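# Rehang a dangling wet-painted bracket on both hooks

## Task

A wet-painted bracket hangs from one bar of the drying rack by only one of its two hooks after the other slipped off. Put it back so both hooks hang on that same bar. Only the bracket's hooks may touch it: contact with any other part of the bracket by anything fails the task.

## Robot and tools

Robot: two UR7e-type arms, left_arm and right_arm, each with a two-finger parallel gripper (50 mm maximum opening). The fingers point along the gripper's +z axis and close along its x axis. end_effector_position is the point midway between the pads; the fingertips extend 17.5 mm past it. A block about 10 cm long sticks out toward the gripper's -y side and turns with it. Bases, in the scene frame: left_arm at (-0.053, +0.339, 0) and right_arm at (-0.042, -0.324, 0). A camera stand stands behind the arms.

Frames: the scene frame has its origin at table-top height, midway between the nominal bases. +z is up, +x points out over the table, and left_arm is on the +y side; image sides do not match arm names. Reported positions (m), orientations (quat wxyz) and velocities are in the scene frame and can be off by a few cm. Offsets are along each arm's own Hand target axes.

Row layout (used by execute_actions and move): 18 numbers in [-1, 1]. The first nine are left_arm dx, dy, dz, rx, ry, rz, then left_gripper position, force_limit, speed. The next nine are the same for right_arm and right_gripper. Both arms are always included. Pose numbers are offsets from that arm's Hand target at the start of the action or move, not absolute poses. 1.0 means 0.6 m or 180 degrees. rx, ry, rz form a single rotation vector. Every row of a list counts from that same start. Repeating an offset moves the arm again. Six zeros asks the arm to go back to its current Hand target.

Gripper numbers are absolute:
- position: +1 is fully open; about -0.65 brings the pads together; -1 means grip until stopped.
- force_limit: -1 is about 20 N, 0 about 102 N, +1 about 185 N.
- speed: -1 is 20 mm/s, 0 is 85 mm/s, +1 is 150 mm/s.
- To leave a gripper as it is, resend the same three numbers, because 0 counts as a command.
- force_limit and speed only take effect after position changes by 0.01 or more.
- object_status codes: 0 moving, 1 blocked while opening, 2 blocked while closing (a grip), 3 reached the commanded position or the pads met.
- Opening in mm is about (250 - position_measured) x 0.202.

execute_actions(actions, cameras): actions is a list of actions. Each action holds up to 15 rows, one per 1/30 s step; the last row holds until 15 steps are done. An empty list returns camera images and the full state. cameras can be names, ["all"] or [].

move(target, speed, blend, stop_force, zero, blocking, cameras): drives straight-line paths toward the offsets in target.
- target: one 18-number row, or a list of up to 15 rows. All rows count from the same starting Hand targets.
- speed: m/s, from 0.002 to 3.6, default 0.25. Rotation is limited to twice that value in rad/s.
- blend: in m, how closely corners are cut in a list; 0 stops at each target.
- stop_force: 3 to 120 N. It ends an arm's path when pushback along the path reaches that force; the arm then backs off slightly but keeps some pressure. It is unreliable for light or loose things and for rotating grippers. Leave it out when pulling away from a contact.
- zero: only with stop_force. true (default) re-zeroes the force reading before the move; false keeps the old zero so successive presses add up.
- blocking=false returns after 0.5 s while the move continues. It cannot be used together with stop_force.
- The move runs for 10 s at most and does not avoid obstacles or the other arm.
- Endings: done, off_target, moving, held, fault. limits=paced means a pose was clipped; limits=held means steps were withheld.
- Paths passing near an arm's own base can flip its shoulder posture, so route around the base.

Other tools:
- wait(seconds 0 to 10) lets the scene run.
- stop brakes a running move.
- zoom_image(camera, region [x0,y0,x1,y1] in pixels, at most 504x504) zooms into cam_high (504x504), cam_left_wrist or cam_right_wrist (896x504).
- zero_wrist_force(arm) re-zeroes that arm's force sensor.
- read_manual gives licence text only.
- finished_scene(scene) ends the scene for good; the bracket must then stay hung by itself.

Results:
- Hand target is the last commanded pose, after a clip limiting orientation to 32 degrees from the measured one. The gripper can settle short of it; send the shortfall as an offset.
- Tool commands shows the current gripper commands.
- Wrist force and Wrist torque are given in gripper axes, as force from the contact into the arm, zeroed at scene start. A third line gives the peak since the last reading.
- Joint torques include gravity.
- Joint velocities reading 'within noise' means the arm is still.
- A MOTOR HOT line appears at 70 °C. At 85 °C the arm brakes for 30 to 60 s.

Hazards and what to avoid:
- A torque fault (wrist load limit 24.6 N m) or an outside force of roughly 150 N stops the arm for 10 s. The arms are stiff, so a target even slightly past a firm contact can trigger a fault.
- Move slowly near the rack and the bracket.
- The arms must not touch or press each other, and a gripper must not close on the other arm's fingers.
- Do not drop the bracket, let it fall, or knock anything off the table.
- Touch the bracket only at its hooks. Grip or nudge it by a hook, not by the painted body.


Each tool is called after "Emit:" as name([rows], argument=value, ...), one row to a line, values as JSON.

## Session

Emit:
execute_actions(actions=[])

Scene clock: 0.00 s.
left_arm: end_effector_position=(+0.4497, -0.2039, +0.3039) position_measured=3 object_status=3 end_effector_quat_wxyz=(-0.025, -0.308, +0.721, -0.620) | right_arm: end_effector_position=(+0.5382, -0.5070, +0.1414) position_measured=3 object_status=3 end_effector_quat_wxyz=(-0.001, +0.861, -0.033, +0.508)
Joint positions: left_arm=[-0.915 -1.099 1.874 -3.672 -1.869 2.771] | right_arm=[3.028 -2.017 -2.332 0.701 1.637 1.574]
Joint velocities: within noise
Joint torques (N m): no reading
Motor temperatures (°C): left_arm=[31 29 31 38 38 41] | right_arm=[39 31 30 44 35 42]
Wrist force (N): no reading
Wrist torque (N m): no reading
Wrist force, peak (N): no reading
Hand target: left_arm +0.4497, -0.2039, +0.3039; -0.025, -0.308, +0.721, -0.620 | right_arm +0.5382, -0.5070, +0.1414; -0.001, +0.861, -0.033, +0.508
Tool commands: left_gripper/position=+1.0 left_gripper/force_limit=+1.0 left_gripper/speed=+1.0 right_gripper/position=+1.0 right_gripper/force_limit=+1.0 right_gripper/speed=+1.0

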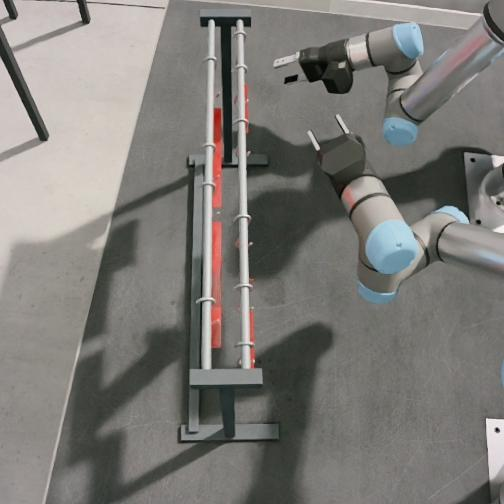

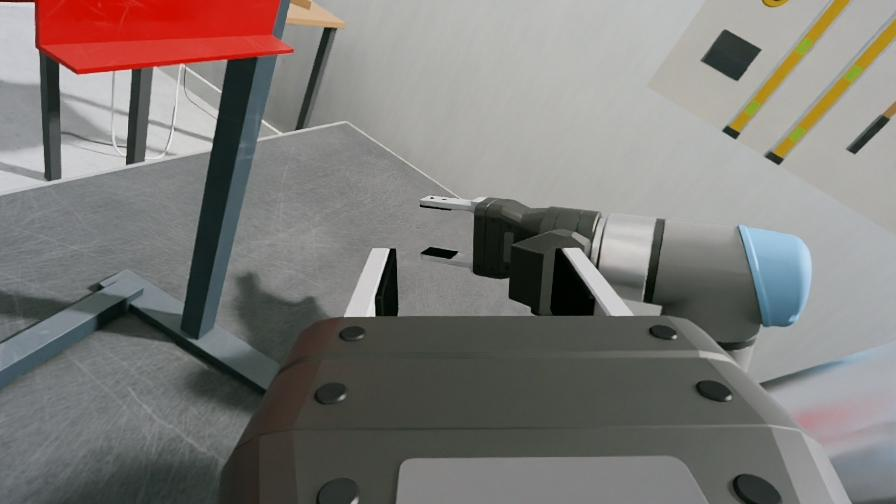

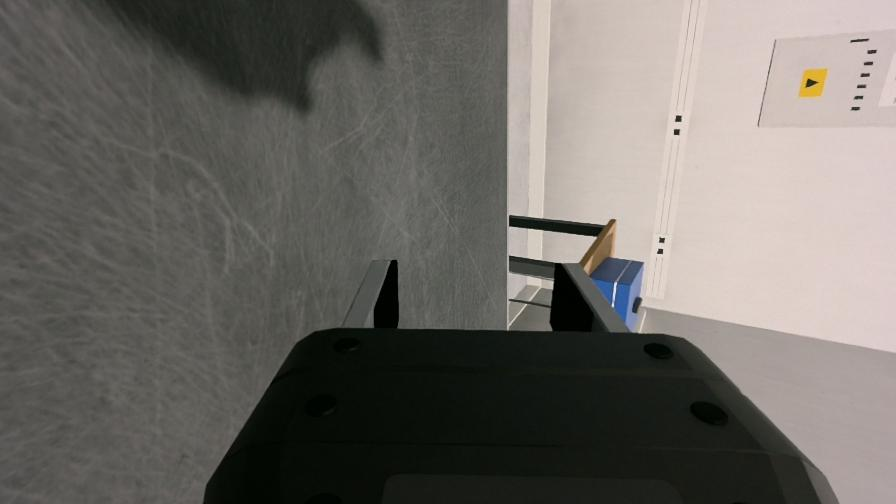

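Emit:
move([
  [-0.02,0.046,-0.268,0,0,0,1,1,1,0,0,0,0,0,0,1,1,1],
  [-0.0365,0.0925,-0.536,0.147,-0.359,0.0788,1,1,1,0,0,0,0,0,0,1,1,1],
], speed=0.4, cameras=["cam_left_wrist"])

Emit:
move(target=[0,0,0,0,0,0,1,1,1,0.4245,-0.391,-0.5665,0.194,-0.228,0.279,1,1,1], speed=0.35, cameras=["cam_right_wrist","cam_high"])

Scene clock: 9.37 s.
left_arm: end_effector_position=(+0.3303, +0.1000, +0.3202) position_measured=3 object_status=3 end_effector_quat_wxyz=(+0.501, -0.495, +0.499, -0.505) | right_arm: end_effector_position=(+0.5382, -0.5070, +0.1414) position_measured=3 object_status=3 end_effector_quat_wxyz=(-0.001, +0.861, -0.033, +0.508)
Joint positions: left_arm=[-1.622 -1.474 2.643 -3.927 0.031 2.76] | right_arm=[3.028 -2.017 -2.332 0.701 1.637 1.574]
Joint torques (N m): left_arm=[12.78 -5.36 -24.03 -4.08 2.41 1.18] | right_arm=[-1.22 30.6 10.01 3.74 -0.07 0.12]
Wrist force (N): left_arm=[0.3 -0.2 -0.3] | right_arm=[-0.1 0.2 0.1]
Wrist torque (N m): left_arm=[-0.06 0.07 -0.12] | right_arm=[0.02 0.02 0.00]
Wrist force, peak (N): left_arm=[0.1 -0.4 2.7] | right_arm=[0.2 0.5 0.2]
Hand target: left_arm +0.3298, +0.1000, +0.3202; +0.499, -0.499, +0.501, -0.500 | right_arm +0.5382, -0.5070, +0.1414; -0.001, +0.861, -0.033, +0.508
Off the commanded pose: left_arm 0.000 m, 1 deg | right_arm 0.000 m, 0 deg.
move: done
Images, in order (width x height): cam_left_wrist 896x504.

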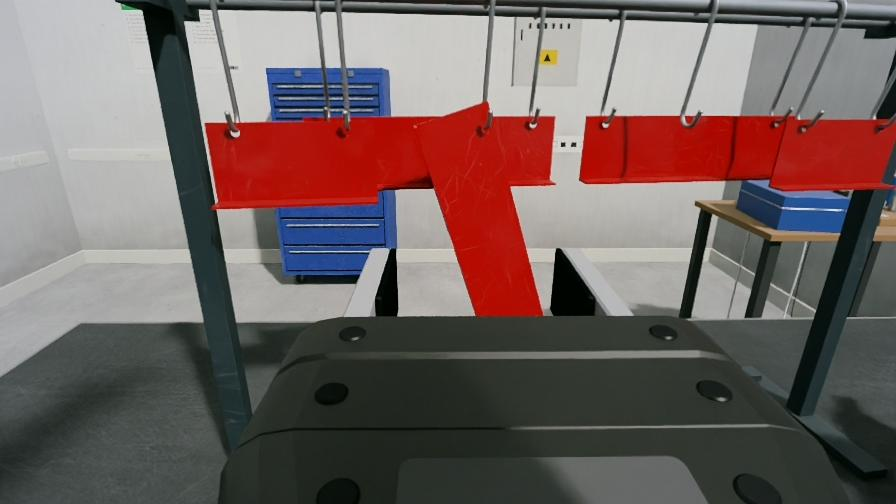

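Scene clock: 11.83 s.
left_arm: end_effector_position=(+0.3303, +0.1000, +0.3202) position_measured=3 object_status=3 end_effector_quat_wxyz=(+0.501, -0.495, +0.499, -0.505) | right_arm: end_effector_position=(+0.3768, -0.2765, +0.5367) position_measured=3 object_status=3 end_effector_quat_wxyz=(-0.464, +0.845, -0.234, +0.129)
Joint positions: left_arm=[-1.622 -1.474 2.643 -3.927 0.031 2.76] | right_arm=[3.12 -1.192 -1.803 -1.054 2.393 2.388]
Joint torques (N m): left_arm=[13.07 -5.66 -22.72 -3.88 2.5 1.36] | right_arm=[5.77 -2.79 33.31 1.92 3.5 1.97]
Wrist force (N): left_arm=[0.1 -0.2 -0.1] | right_arm=[-0.1 -0.6 -2.0]
Wrist torque (N m): left_arm=[-0.06 0.11 -0.12] | right_arm=[-0.24 0.14 -0.08]
Wrist force, peak (N): left_arm=[0.5 -0.2 -0.3] | right_arm=[-0.7 -2.2 -2.6]
Hand target: left_arm +0.3303, +0.1000, +0.3202; +0.501, -0.495, +0.499, -0.505 (not the last commanded pose) | right_arm +0.3768, -0.2765, +0.5368; -0.464, +0.845, -0.234, +0.129
Off the commanded pose: left_arm 0.000 m, 1 deg | right_arm 0.000 m, 0 deg.
move: done
Images, in order (width x height): cam_high 504x504, cam_right_wrist 896x504.

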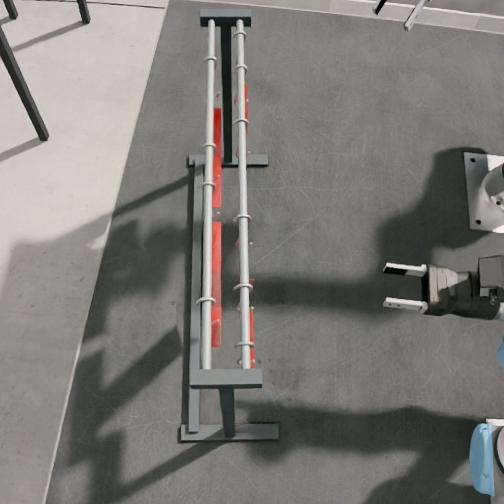

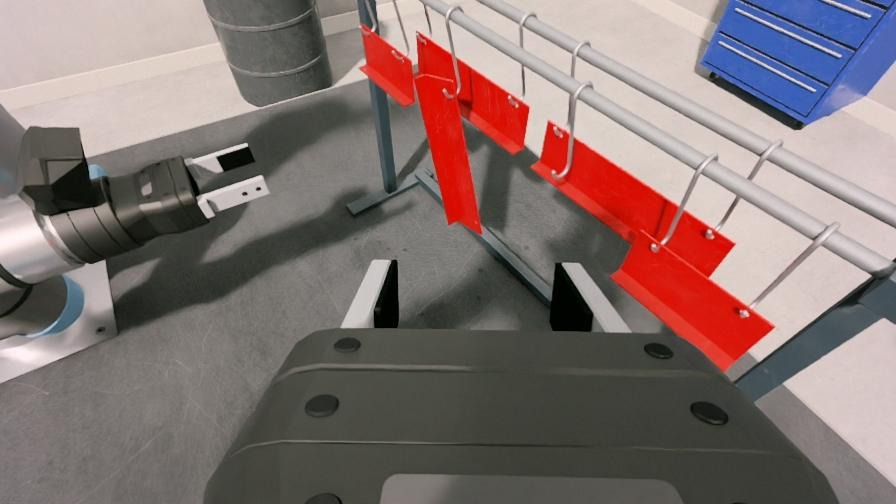

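Emit:
move([
  [0,-0.167,0,0,0,0,1,1,1,0,0,0,0,0,0,1,1,1],
  [-0.32,-0.167,-0.002,0,-0.306,0,1,1,1,0,0,0,0,0,0,1,1,1],
], speed=0.5, blend=[0.02,0])

Emit:
move([
  [0.219,-0.1335,-0.1555,0.193,0,0.272,1,1,1,0,0,0,0,0,0,1,1,1],
  [0.423,0.0327,-0.300,0.386,0,0.544,1,1,1,0,0,0,0,0,0,1,1,1],
  [0.408,0.332,-0.289,0.579,0,0.816,1,1,1,0,0,0,0,0,0,1,1,1],
], speed=0.6, blend=0.03, cameras=["cam_left_wrist"])

Emit:
zoom_image(camera="cam_left_wrist", region=[560, 0, 820, 260])

Scene clock: 18.63 s.
left_arm: end_effector_position=(+0.3295, +0.2918, +0.4206) position_measured=3 object_status=3 end_effector_quat_wxyz=(+0.675, -0.672, +0.211, -0.219) | right_arm: end_effector_position=(+0.3768, -0.2765, +0.5368) position_measured=3 object_status=3 end_effector_quat_wxyz=(-0.464, +0.845, -0.234, +0.129)
Joint positions: left_arm=[-1.245 -1.494 2.244 -3.878 0.613 3.122] | right_arm=[3.12 -1.192 -1.803 -1.054 2.393 2.388]
Joint torques (N m): left_arm=[11.99 -10.77 -31.48 4.29 1.54 1.26] | right_arm=[5.86 -2.49 34.42 1.91 3.51 1.51]
Wrist force (N): left_arm=[0.1 -0.2 -0.5] | right_arm=[0.2 -0.5 -2.0]
Wrist torque (N m): left_arm=[-0.09 0.12 -0.11] | right_arm=[-0.23 0.09 -0.08]
Wrist force, peak (N): left_arm=[0.1 -3.8 -0.4] | right_arm=[-0.2 -0.6 -2.0]
Hand target: left_arm +0.3295, +0.2919, +0.4206; +0.675, -0.672, +0.211, -0.219 | right_arm +0.3768, -0.2765, +0.5368; -0.464, +0.845, -0.234, +0.129
Off the commanded pose: left_arm 0.000 m, 0 deg | right_arm 0.000 m, 0 deg.
move: done

Scene clock: 22.10 s.
left_arm: end_effector_position=(+0.4310, +0.0090, +0.2223) position_measured=3 object_status=3 end_effector_quat_wxyz=(+0.567, +0.563, +0.421, +0.429) | right_arm: end_effector_position=(+0.3768, -0.2765, +0.5368) position_measured=3 object_status=3 end_effector_quat_wxyz=(-0.464, +0.845, -0.234, +0.129)
Joint positions: left_arm=[-1.237 -1.492 2.24 -0.765 0.629 3.161] | right_arm=[3.12 -1.192 -1.803 -1.054 2.393 2.388]
Joint torques (N m): left_arm=[12.84 -13.54 -34.36 1.26 1.61 -1.57] | right_arm=[5.29 -2.08 35.13 2 3.34 1.44]
Wrist force (N): left_arm=[4.4 -2.0 -0.2] | right_arm=[-0.1 -0.5 -1.8]
Wrist torque (N m): left_arm=[-0.23 -0.60 -0.56] | right_arm=[-0.23 0.13 -0.08]
Wrist force, peak (N): left_arm=[4.9 -2.9 -0.5] | right_arm=[-0.2 -0.4 -2.1]
Hand target: left_arm +0.4310, +0.0090, +0.2223; +0.567, +0.563, +0.421, +0.429 | right_arm +0.3768, -0.2765, +0.5368; -0.464, +0.845, -0.234, +0.129
Off the commanded pose: left_arm 0.000 m, 0 deg | right_arm 0.000 m, 0 deg.
move: done
Images, in order (width x height): cam_left_wrist 896x504.

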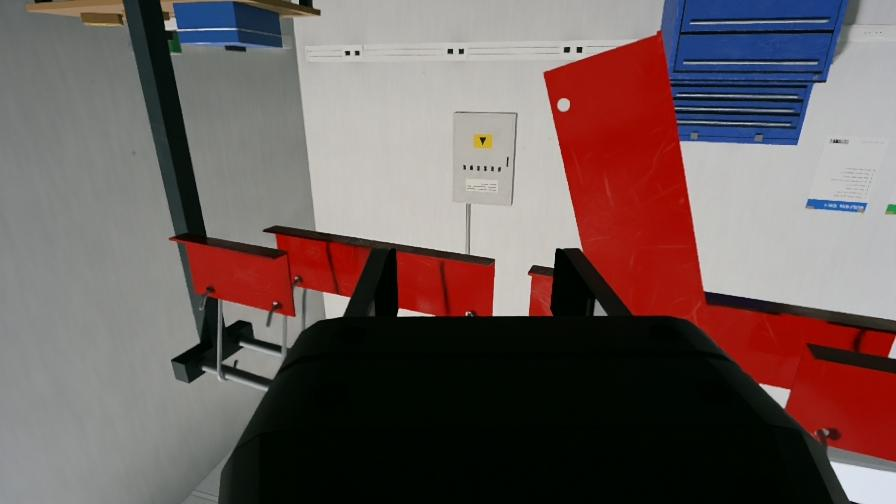

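Scaled by 1.938 from the camera's 896x504 image, which has a finer 1280x720 frame.

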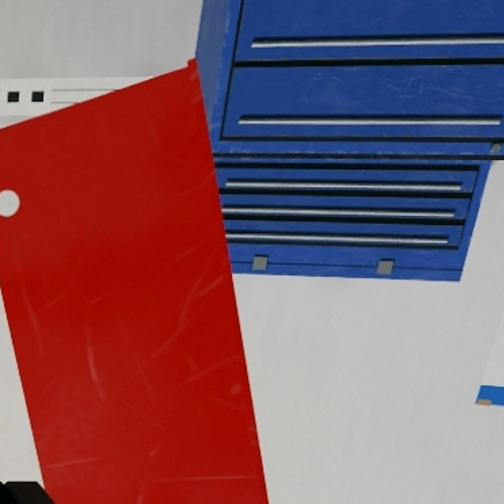

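Emit:
move([
  [-0.0762,0.165,0.062,-0.07,0.003,-0.495,1,1,1,0,0,0,0,0,0,1,1,1],
  [-0.1523,0.3295,0.1247,-0.14,0.006,-0.99,1,1,1,0,0,0,0,0,0,1,1,1],
], blend=0.01, speed=0.5, cameras=["all"])

Scene clock: 41.07 s.
left_arm: end_effector_position=(+0.4753, -0.1001, +0.4202) position_measured=3 object_status=3 end_effector_quat_wxyz=(+0.501, -0.499, +0.501, -0.499) | right_arm: end_effector_position=(+0.3768, -0.2765, +0.5368) position_measured=3 object_status=3 end_effector_quat_wxyz=(-0.464, +0.845, -0.234, +0.129)
Joint positions: left_arm=[-1.296 -1.311 1.447 -0.135 0.289 0.003] | right_arm=[3.12 -1.192 -1.803 -1.054 2.393 2.388]
Joint torques (N m): left_arm=[12.38 -26.06 -39.58 2.23 1.71 -1.43] | right_arm=[5.99 -2.01 34.69 2.12 3.48 0.98]
Wrist force (N): left_arm=[-0.1 0.2 -0.4] | right_arm=[0.0 -0.4 -1.7]
Wrist torque (N m): left_arm=[-0.01 0.14 0.00] | right_arm=[-0.21 0.11 -0.08]
Wrist force, peak (N): left_arm=[4.9 -2.3 -0.8] | right_arm=[-0.1 -0.6 -2.0]
Hand target: left_arm +0.4753, -0.1001, +0.4202; +0.501, -0.499, +0.501, -0.499 | right_arm +0.3768, -0.2765, +0.5368; -0.464, +0.845, -0.234, +0.129
Off the commanded pose: left_arm 0.000 m, 0 deg | right_arm 0.000 m, 0 deg.
move: done

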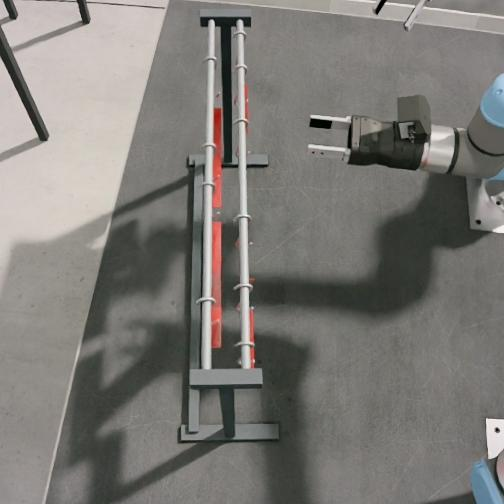

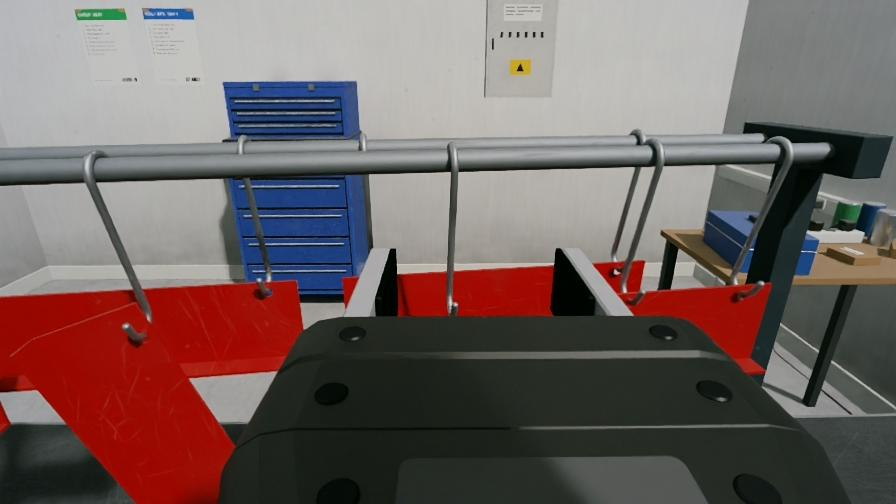

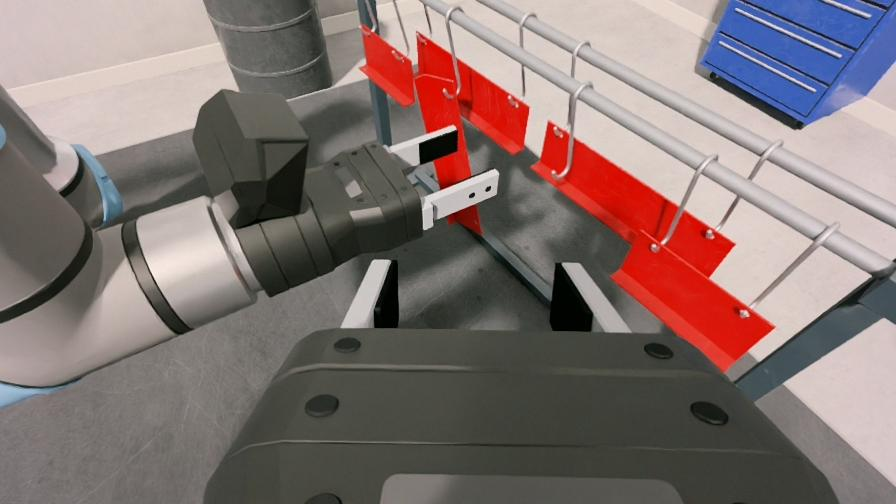

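Emit:
move(target=[-0.01,0.0287,0.166,0,0,0,1,1,1,0,0,0,0,0,0,1,1,1], speed=0.12, stop_force=8, cameras=["cam_left_wrist","cam_right_wrist"])

Emit:
zoom_image(camera="cam_right_wrist", region=[380, 0, 640, 240])

Scene clock: 48.13 s.
left_arm: end_effector_position=(+0.5749, -0.0940, +0.4029) position_measured=3 object_status=3 end_effector_quat_wxyz=(+0.501, -0.499, +0.501, -0.499) | right_arm: end_effector_position=(+0.3768, -0.2765, +0.5368) position_measured=3 object_status=3 end_effector_quat_wxyz=(-0.464, +0.845, -0.234, +0.129)
Joint positions: left_arm=[-1.115 -1.174 1.306 -0.131 0.47 0.003] | right_arm=[3.12 -1.192 -1.803 -1.054 2.393 2.388]
Joint torques (N m): left_arm=[12.4 -32.66 -38.84 1.49 1.83 -1.29] | right_arm=[4.66 -3.41 33.1 1.9 3.34 0.79]
Wrist force (N): left_arm=[-0.2 -0.1 -0.4] | right_arm=[-0.1 -0.4 -1.6]
Wrist torque (N m): left_arm=[-0.08 0.17 0.00] | right_arm=[-0.22 0.12 -0.08]
Wrist force, peak (N): left_arm=[0.3 -0.3 -1.5] | right_arm=[-0.1 -0.7 -2.0]
Hand target: left_arm +0.5749, -0.0940, +0.4029; +0.501, -0.499, +0.501, -0.499 | right_arm +0.3768, -0.2765, +0.5368; -0.464, +0.845, -0.234, +0.129
Off the commanded pose: left_arm 0.000 m, 0 deg | right_arm 0.000 m, 0 deg.
move: done
Images, in order (width x height): cam_left_wrist 896x504, cam_right_wrist 896x504.

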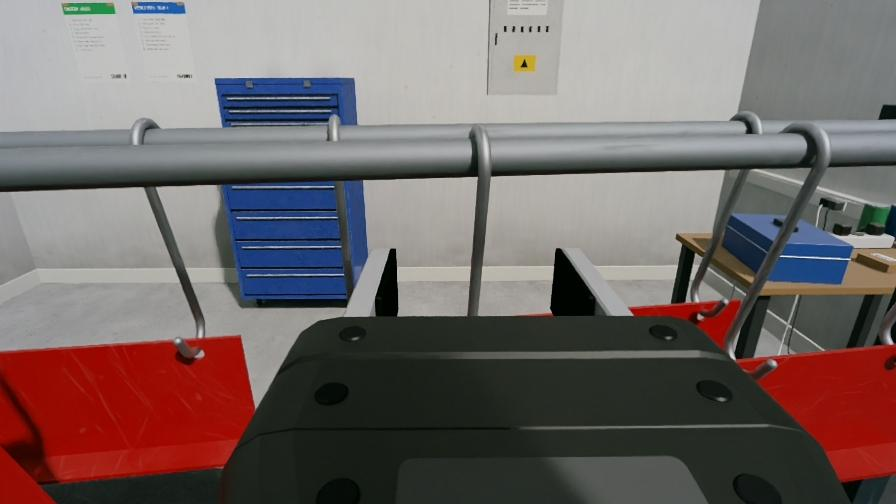

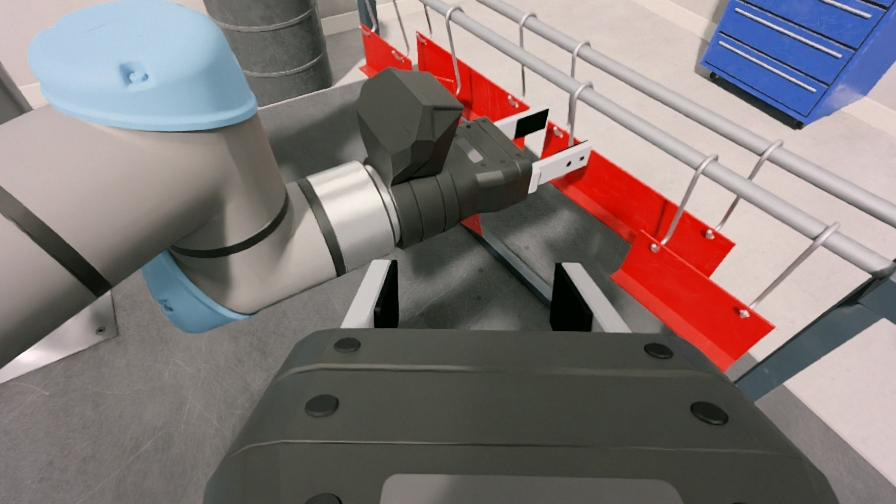

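Scaled by 1.938 from the camera's 896x504 image, which has a finer 1280x720 frame.

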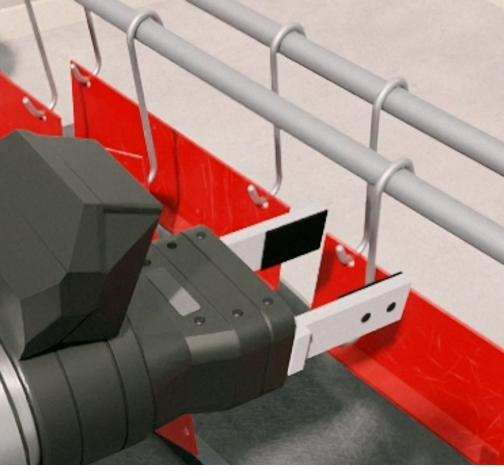

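Emit:
move(target=[0.0008,0,0.0199,0,0,0,1,1,1,0,0,0,0,0,0,1,1,1], speed=0.06, stop_force=8, cameras=["cam_left_wrist","cam_right_wrist"])

Emit:
zoom_image(camera="cam_right_wrist", region=[440, 60, 640, 220])

Scene clock: 53.77 s.
left_arm: end_effector_position=(+0.5868, -0.0945, +0.4029) position_measured=3 object_status=3 end_effector_quat_wxyz=(+0.501, -0.499, +0.501, -0.499) | right_arm: end_effector_position=(+0.3768, -0.2765, +0.5368) position_measured=3 object_status=3 end_effector_quat_wxyz=(-0.464, +0.845, -0.234, +0.129)
Joint positions: left_arm=[-1.097 -1.153 1.277 -0.122 0.488 0.003] | right_arm=[3.12 -1.192 -1.803 -1.054 2.393 2.388]
Joint torques (N m): left_arm=[14.56 -34.06 -39.28 1.61 1.75 -1.47] | right_arm=[5.07 -2.45 33.25 2.04 3.39 0.62]
Wrist force (N): left_arm=[-0.1 0.0 -0.2] | right_arm=[-0.2 -0.4 -1.8]
Wrist torque (N m): left_arm=[-0.06 0.14 -0.01] | right_arm=[-0.21 0.14 -0.08]
Wrist force, peak (N): left_arm=[-0.2 -0.1 -0.6] | right_arm=[-0.1 -0.5 -2.1]
Hand target: left_arm +0.5868, -0.0945, +0.4029; +0.501, -0.499, +0.501, -0.499 | right_arm +0.3768, -0.2765, +0.5368; -0.464, +0.845, -0.234, +0.129
Off the commanded pose: left_arm 0.000 m, 0 deg | right_arm 0.000 m, 0 deg.
move: done
Images, in order (width x height): cam_left_wrist 896x504, cam_right_wrist 896x504.

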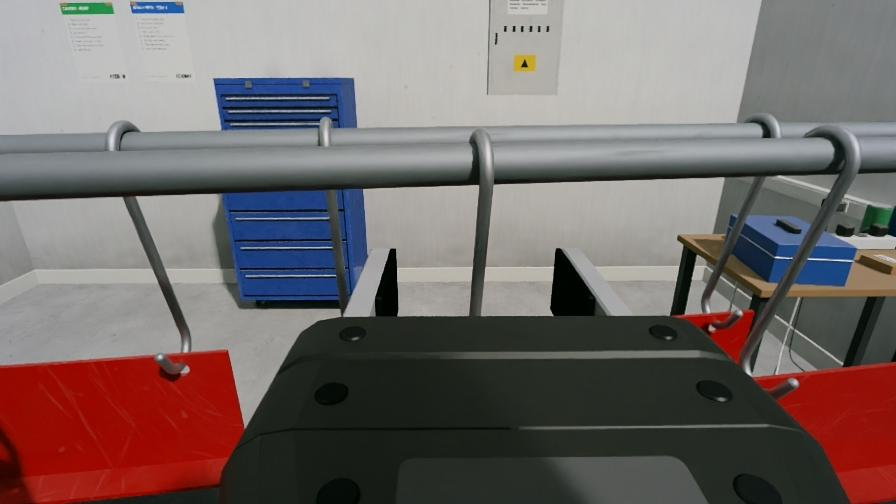

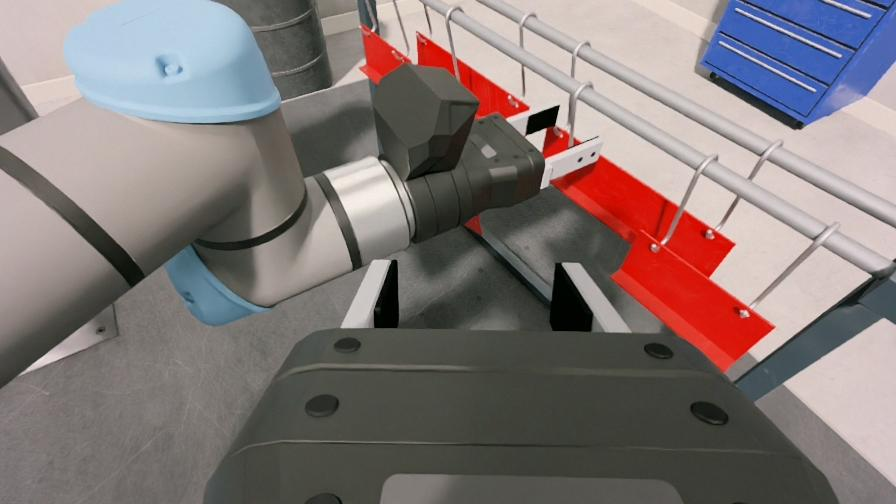

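Scaled by 2.520 from the camera's 896x504 image, which has a finer 1280x720 frame.

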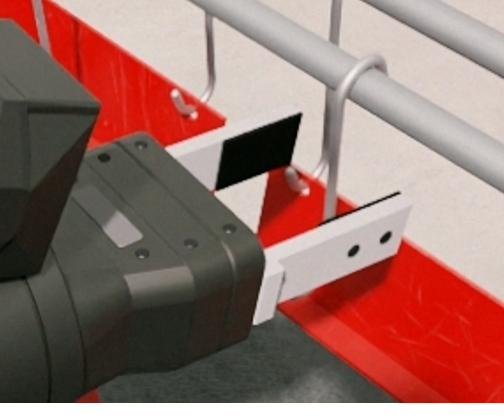

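Grip, then lift slightly.

Emit:
move(target=[0,0,0,0,0,0,-1,-0.8,-1,0,0,0,0,0,0,1,1,1])

Emit:
move(target=[0,-0.0208,0,0,0,0,-1,-0.8,-1,0,0,0,0,0,0,1,1,1], speed=0.04, stop_force=12, cameras=["cam_left_wrist","cam_right_wrist"])

Emit:
zoom_image(camera="cam_right_wrist", region=[440, 60, 640, 220])

Scene clock: 61.47 s.
left_arm: end_effector_position=(+0.5868, -0.0945, +0.4029) position_measured=235 object_status=0 end_effector_quat_wxyz=(+0.501, -0.499, +0.501, -0.499) | right_arm: end_effector_position=(+0.3768, -0.2765, +0.5368) position_measured=3 object_status=3 end_effector_quat_wxyz=(-0.464, +0.845, -0.234, +0.129)
Joint positions: left_arm=[-1.097 -1.153 1.277 -0.122 0.488 0.003] | right_arm=[3.12 -1.192 -1.803 -1.054 2.393 2.388]
Joint torques (N m): left_arm=[12.74 -34.37 -39.56 1.41 1.63 -1.36] | right_arm=[3.76 -2.22 33.4 2.13 3.44 0.3]
Wrist force (N): left_arm=[0.0 0.0 -0.2] | right_arm=[-0.2 -0.7 -1.6]
Wrist torque (N m): left_arm=[-0.07 0.14 -0.01] | right_arm=[-0.25 0.14 -0.08]
Wrist force, peak (N): left_arm=[0.0 0.0 -0.5] | right_arm=[-0.4 -0.4 -2.0]
Hand target: left_arm +0.5868, -0.0945, +0.4029; +0.501, -0.499, +0.501, -0.499 | right_arm +0.3768, -0.2765, +0.5368; -0.464, +0.845, -0.234, +0.129
Off the commanded pose: left_arm 0.000 m, 0 deg | right_arm 0.000 m, 0 deg.
move: done

Scene clock: 62.87 s.
left_arm: end_effector_position=(+0.5869, -0.0946, +0.4154) position_measured=235 object_status=2 end_effector_quat_wxyz=(+0.501, -0.499, +0.501, -0.499) | right_arm: end_effector_position=(+0.3768, -0.2765, +0.5368) position_measured=3 object_status=3 end_effector_quat_wxyz=(-0.464, +0.845, -0.234, +0.129)
Joint positions: left_arm=[-1.097 -1.156 1.249 -0.091 0.488 0.003] | right_arm=[3.12 -1.192 -1.803 -1.054 2.393 2.388]
Joint torques (N m): left_arm=[-0.7 -56.27 -44.31 0.34 -2.45 -1.52] | right_arm=[3.53 -2.11 33.77 1.89 3.35 0.33]
Wrist force (N): left_arm=[1.7 10.6 -11.6] | right_arm=[-0.1 -0.6 -1.9]
Wrist torque (N m): left_arm=[0.53 0.13 0.02] | right_arm=[-0.24 0.12 -0.08]
Wrist force, peak (N): left_arm=[1.7 10.9 -11.6] | right_arm=[-0.1 -0.5 -1.9]
Hand target: left_arm +0.5869, -0.0946, +0.4154; +0.501, -0.499, +0.501, -0.499 | right_arm +0.3768, -0.2765, +0.5368; -0.464, +0.845, -0.234, +0.129
Off the commanded pose: left_arm 0.000 m, 0 deg | right_arm 0.000 m, 0 deg.
move: done
Images, in order (width x height): cam_left_wrist 896x504, cam_right_wrist 896x504.

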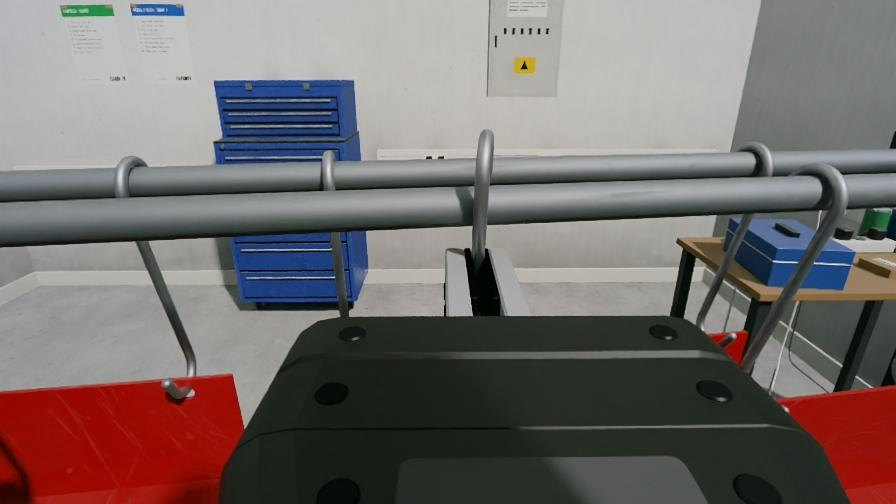

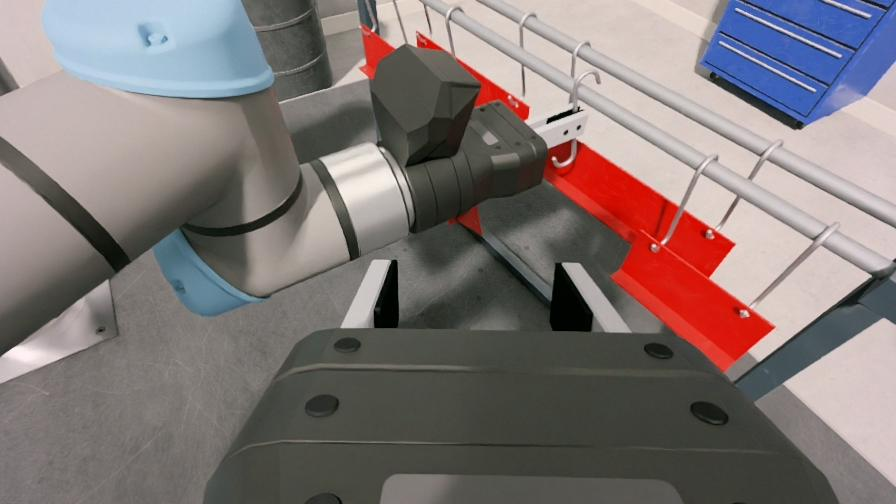

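Scaled by 2.520 from the camera's 896x504 image, which has a finer 1280x720 frame.

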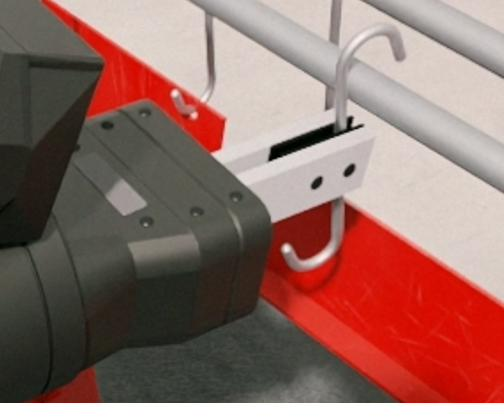

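Emit:
move(target=[0,-0.0013,-0.03,0,0,0,-1,-0.8,-1,0,0,0,0,0,0,1,1,1], speed=0.05, stop_force=12, cameras=["cam_right_wrist"])

Emit:
zoom_image(camera="cam_right_wrist", region=[440, 60, 640, 220])

Scene clock: 67.10 s.
left_arm: end_effector_position=(+0.5689, -0.0946, +0.4162) position_measured=235 object_status=2 end_effector_quat_wxyz=(+0.501, -0.499, +0.501, -0.499) | right_arm: end_effector_position=(+0.3768, -0.2765, +0.5368) position_measured=3 object_status=3 end_effector_quat_wxyz=(-0.464, +0.845, -0.234, +0.129)
Joint positions: left_arm=[-1.125 -1.186 1.289 -0.102 0.46 0.003] | right_arm=[3.12 -1.192 -1.803 -1.054 2.393 2.388]
Joint torques (N m): left_arm=[-15.6 -51.2 -15.72 -3.91 -2.13 1.34] | right_arm=[4.64 -1.58 33.06 2.23 3.3 0.1]
Wrist force (N): left_arm=[-0.2 0.2 -0.4] | right_arm=[-0.2 -0.5 -1.7]
Wrist torque (N m): left_arm=[-0.04 0.16 -0.04] | right_arm=[-0.22 0.14 -0.08]
Wrist force, peak (N): left_arm=[1.7 10.7 -11.9] | right_arm=[-0.1 -0.6 -2.0]
Hand target: left_arm +0.5689, -0.0946, +0.4162; +0.501, -0.499, +0.501, -0.499 | right_arm +0.3768, -0.2765, +0.5368; -0.464, +0.845, -0.234, +0.129
Off the commanded pose: left_arm 0.000 m, 0 deg | right_arm 0.000 m, 0 deg.
move: done
Images, in order (width x height): cam_right_wrist 896x504.

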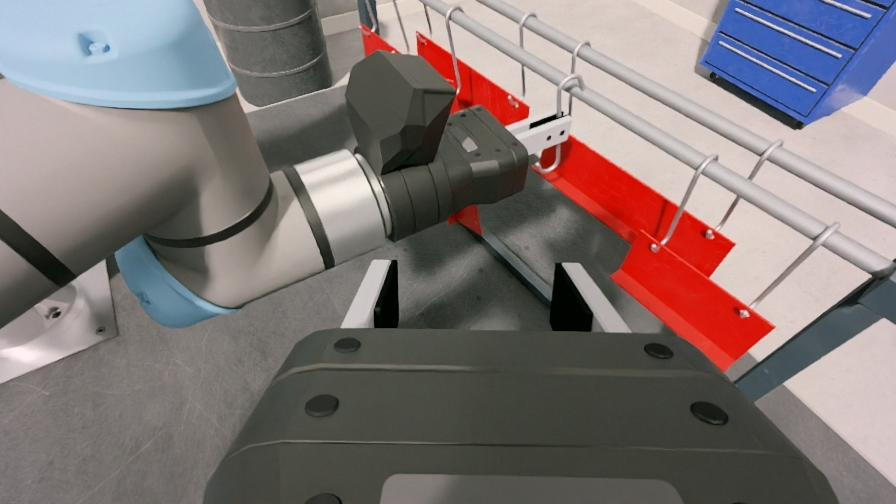

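Scaled by 2.520 from the camera's 896x504 image, which has a finer 1280x720 frame.

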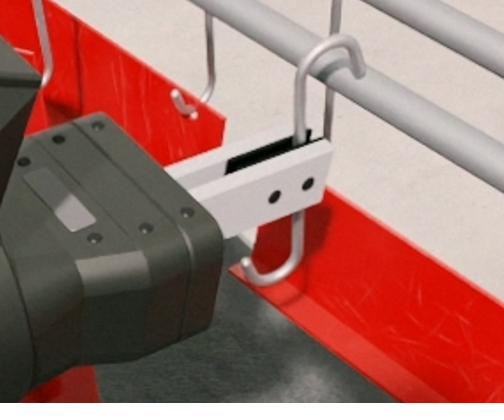

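Emit:
move([
  [0,0,-0.1982,0,0,0,-1,-0.8,-1,0,0,0,0,0,0,1,1,1],
  [-0.1243,0.2937,-0.1982,0.226,0.131,0.316,-1,-0.8,-1,0,0,0.25,0,0,0,1,1,1],
], blend=0.03, speed=0.2, cameras=["all"])

Emit:
zoom_image(camera="cam_right_wrist", region=[360, 60, 660, 320])

Scene clock: 79.00 s.
left_arm: end_effector_position=(+0.4498, -0.0191, +0.2403) position_measured=235 object_status=2 end_effector_quat_wxyz=(+0.700, +0.094, +0.563, -0.429) | right_arm: end_effector_position=(+0.4420, -0.1680, +0.4563) position_measured=3 object_status=3 end_effector_quat_wxyz=(-0.464, +0.845, -0.234, +0.129)
Joint positions: left_arm=[-0.932 -1.319 2.322 -1.366 1.381 1.259] | right_arm=[3.422 -1.321 -1.96 -0.576 2.183 2.679]
Joint torques (N m): left_arm=[13.4 -18.72 -20.47 -6.33 2.13 1.2] | right_arm=[5.1 3.89 19.09 5.66 -1.6 1.55]
Wrist force (N): left_arm=[2.7 -1.6 -0.8] | right_arm=[0.0 -0.4 -1.3]
Wrist torque (N m): left_arm=[-0.37 -0.05 -0.42] | right_arm=[-0.12 0.05 -0.10]
Wrist force, peak (N): left_arm=[2.9 -1.5 -1.0] | right_arm=[-0.1 -0.6 -2.1]
Hand target: left_arm +0.4498, -0.0191, +0.2404; +0.700, +0.094, +0.563, -0.429 | right_arm +0.4420, -0.1680, +0.4563; -0.464, +0.845, -0.234, +0.129
Off the commanded pose: left_arm 0.000 m, 0 deg | right_arm 0.000 m, 0 deg.
move: done

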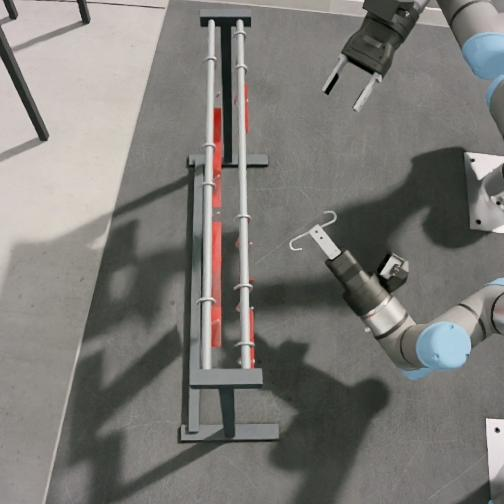

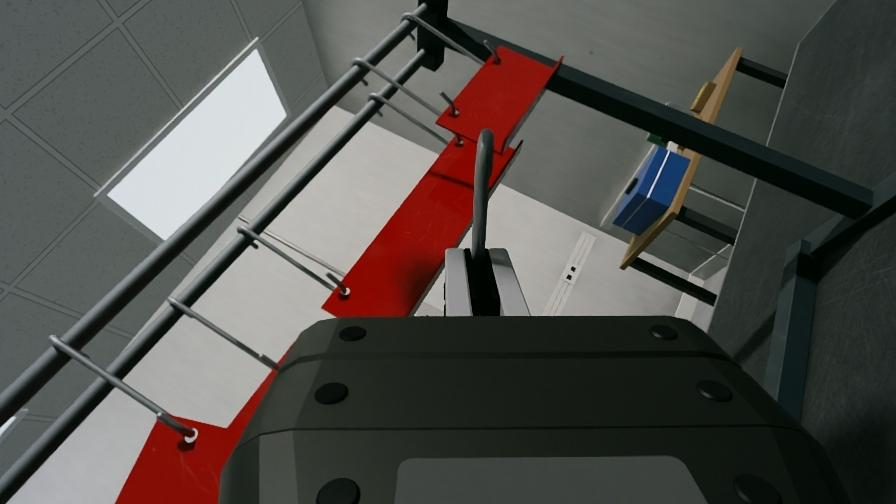

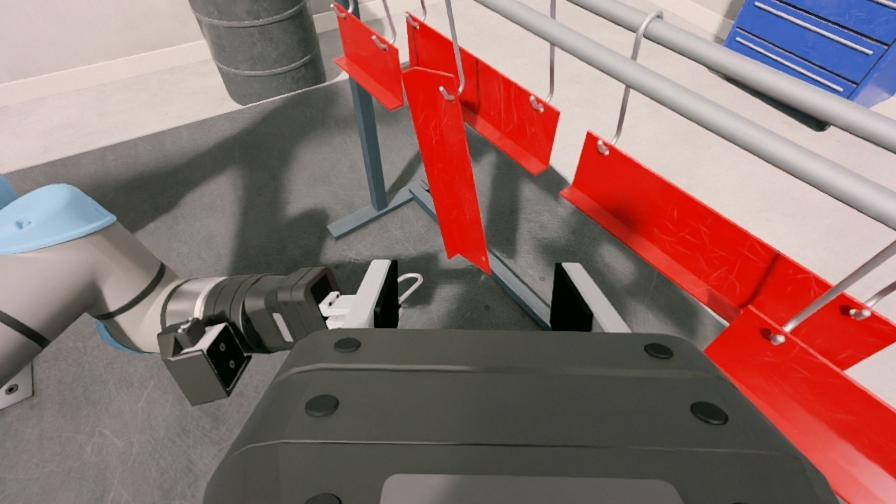

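Scaled by 1.680 from the camera's 896x504 image, which has a finer 1280x720 frame.

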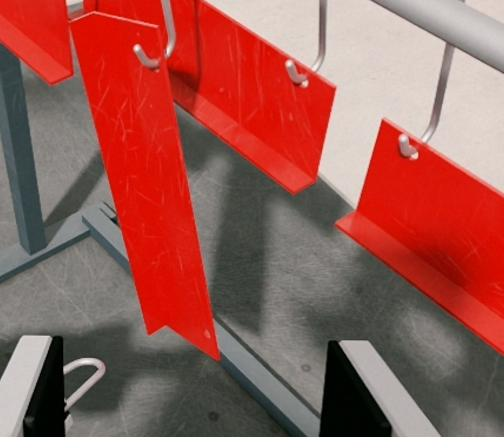

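Emit:
move(target=[0.0623,0.051,0.065,0,0,0,-1,-0.8,-1,0,0,0,0,0,0,1,1,1], speed=0.15, cameras=["cam_right_wrist"])

Emit:
zoom_image(camera="cam_right_wrist", region=[380, 160, 580, 320])

Scene clock: 85.80 s.
left_arm: end_effector_position=(+0.4989, -0.0427, +0.2108) position_measured=235 object_status=2 end_effector_quat_wxyz=(+0.700, +0.094, +0.563, -0.429) | right_arm: end_effector_position=(+0.4420, -0.1680, +0.4563) position_measured=3 object_status=3 end_effector_quat_wxyz=(-0.464, +0.845, -0.234, +0.129)
Joint positions: left_arm=[-0.871 -1.151 2.183 -1.391 1.438 1.237] | right_arm=[3.422 -1.321 -1.96 -0.576 2.183 2.679]
Joint torques (N m): left_arm=[12.31 -25.4 -29.93 -0.81 1.73 -1.49] | right_arm=[4.91 3.63 17.59 5.59 -1.58 1.51]
Wrist force (N): left_arm=[2.5 -1.4 -0.8] | right_arm=[-0.1 -0.5 -1.2]
Wrist torque (N m): left_arm=[-0.36 -0.02 -0.36] | right_arm=[-0.14 0.08 -0.09]
Wrist force, peak (N): left_arm=[1.9 -2.4 -1.8] | right_arm=[-0.2 -0.4 -1.7]
Hand target: left_arm +0.4990, -0.0428, +0.2108; +0.700, +0.094, +0.563, -0.429 | right_arm +0.4420, -0.1680, +0.4563; -0.464, +0.845, -0.234, +0.129
Off the commanded pose: left_arm 0.000 m, 0 deg | right_arm 0.000 m, 0 deg.
move: done
Images, in order (width x height): cam_right_wrist 896x504.

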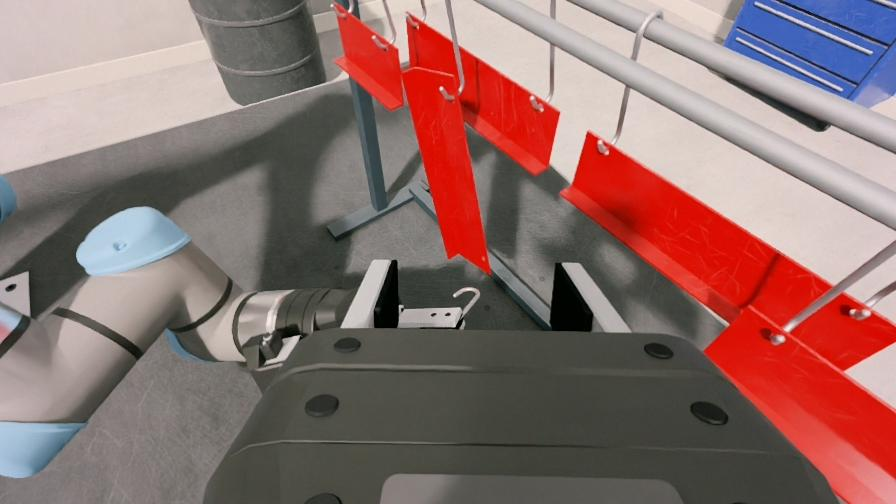

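Scaled by 2.520 from the camera's 896x504 image, which has a finer 1280x720 frame.

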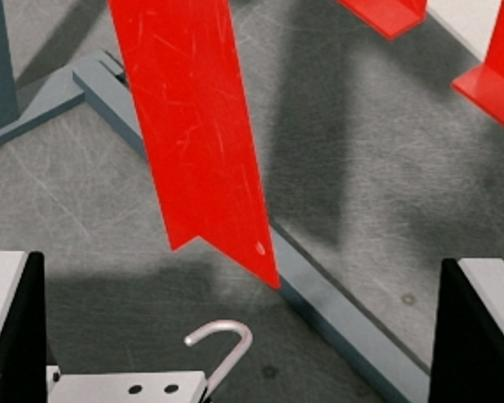

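Emit:
move(target=[0.0003,0.0793,0.0907,0,0,0,-1,-0.8,-1,0,0,0,0,0,0,1,1,1], speed=0.1, cameras=["cam_left_wrist","cam_right_wrist"])

Emit:
zoom_image(camera="cam_right_wrist", region=[420, 180, 580, 320])

Scene clock: 91.53 s.
left_arm: end_effector_position=(+0.5711, -0.0471, +0.2129) position_measured=235 object_status=2 end_effector_quat_wxyz=(+0.700, +0.094, +0.563, -0.429) | right_arm: end_effector_position=(+0.4420, -0.1680, +0.4563) position_measured=3 object_status=3 end_effector_quat_wxyz=(-0.464, +0.845, -0.234, +0.129)
Joint positions: left_arm=[-0.761 -1.053 1.989 -1.292 1.542 1.199] | right_arm=[3.422 -1.321 -1.96 -0.576 2.183 2.679]
Joint torques (N m): left_arm=[12.34 -31.13 -30.5 -0.82 1.58 -1.57] | right_arm=[5 3.02 18.56 5.77 -1.7 1.65]
Wrist force (N): left_arm=[3.1 -1.7 -1.1] | right_arm=[0.2 -0.3 -1.3]
Wrist torque (N m): left_arm=[-0.41 -0.12 -0.36] | right_arm=[-0.11 0.03 -0.09]
Wrist force, peak (N): left_arm=[2.5 -2.5 -1.6] | right_arm=[0.3 -0.3 -1.7]
Hand target: left_arm +0.5711, -0.0471, +0.2129; +0.700, +0.094, +0.563, -0.429 | right_arm +0.4420, -0.1680, +0.4563; -0.464, +0.845, -0.234, +0.129
Off the commanded pose: left_arm 0.000 m, 0 deg | right_arm 0.000 m, 0 deg.
move: done
Images, in order (width x height): cam_left_wrist 896x504, cam_right_wrist 896x504.

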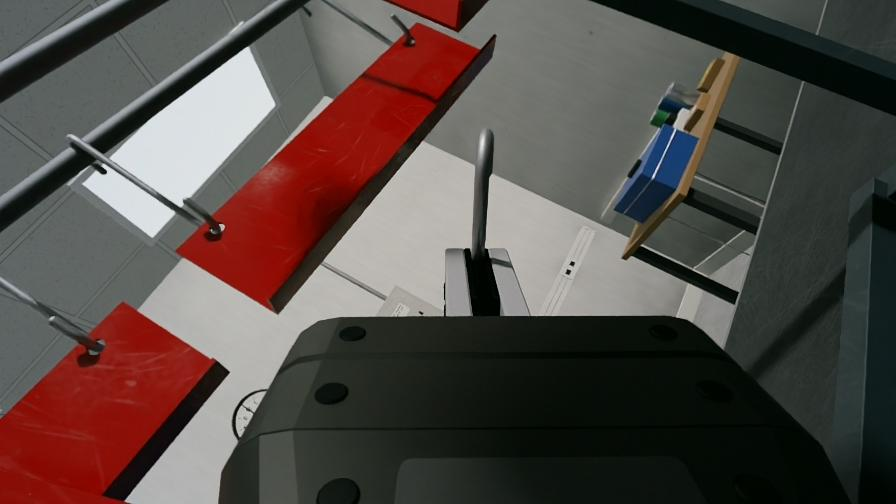

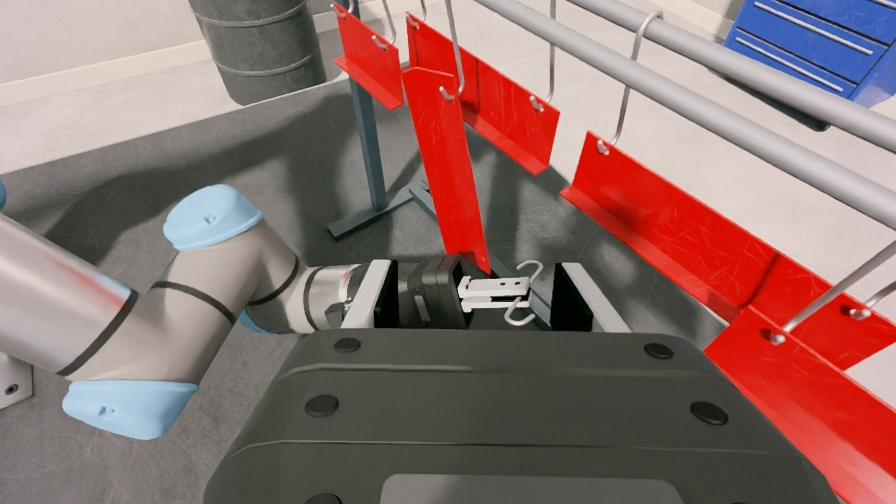

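Scaled by 3.150 from the camera's 896x504 image, which has a finer 1280x720 frame.

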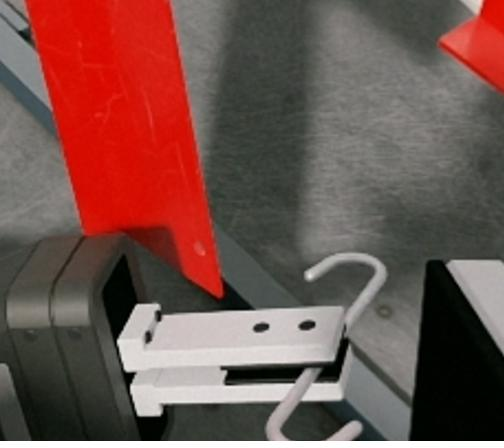

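Emit:
move(target=[0.005,0.0552,-0.0552,0,0,0,-1,-0.8,-1,0,0,0,0,0,0,1,1,1], speed=0.06, stop_force=5, cameras=["cam_right_wrist"])

Emit:
zoom_image(camera="cam_right_wrist", region=[440, 210, 560, 310])

Scene clock: 95.73 s.
left_arm: end_effector_position=(+0.5711, -0.0078, +0.1872) position_measured=235 object_status=2 end_effector_quat_wxyz=(+0.700, +0.094, +0.563, -0.429) | right_arm: end_effector_position=(+0.4420, -0.1680, +0.4563) position_measured=3 object_status=3 end_effector_quat_wxyz=(-0.464, +0.845, -0.234, +0.129)
Joint positions: left_arm=[-0.697 -1.023 2.046 -1.379 1.601 1.177] | right_arm=[3.422 -1.321 -1.96 -0.576 2.183 2.679]
Joint torques (N m): left_arm=[12.45 -31.3 -6.5 -6.47 1.68 -1.42] | right_arm=[5.18 5.18 17.67 5.42 -1.29 1.6]
Wrist force (N): left_arm=[2.8 -1.8 -1.1] | right_arm=[-0.2 -0.5 -1.5]
Wrist torque (N m): left_arm=[-0.41 -0.11 -0.34] | right_arm=[-0.15 0.09 -0.10]
Wrist force, peak (N): left_arm=[3.3 -1.7 -1.3] | right_arm=[-0.1 -0.3 -1.7]
Hand target: left_arm +0.5711, -0.0078, +0.1872; +0.700, +0.094, +0.563, -0.429 | right_arm +0.4420, -0.1680, +0.4563; -0.464, +0.845, -0.234, +0.129
Off the commanded pose: left_arm 0.000 m, 0 deg | right_arm 0.000 m, 0 deg.
move: done
Images, in order (width x height): cam_right_wrist 896x504.

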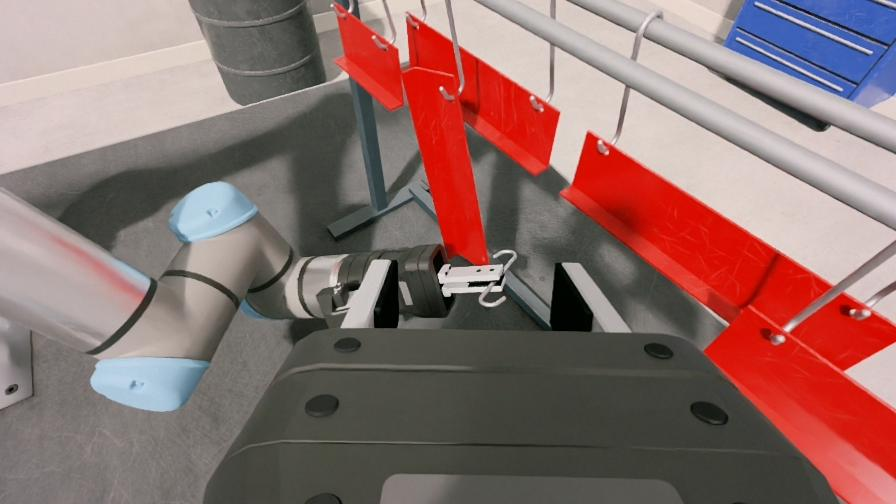

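Scaled by 4.200 from the camera's 896x504 image, which has a finer 1280x720 frame.

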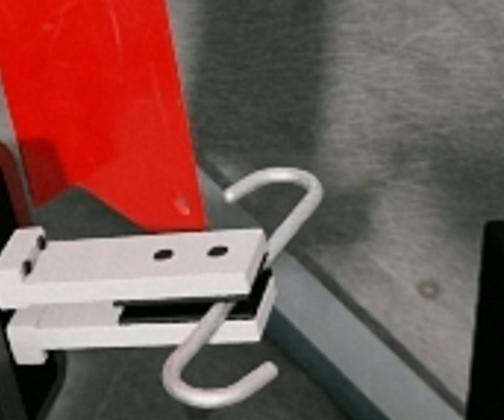

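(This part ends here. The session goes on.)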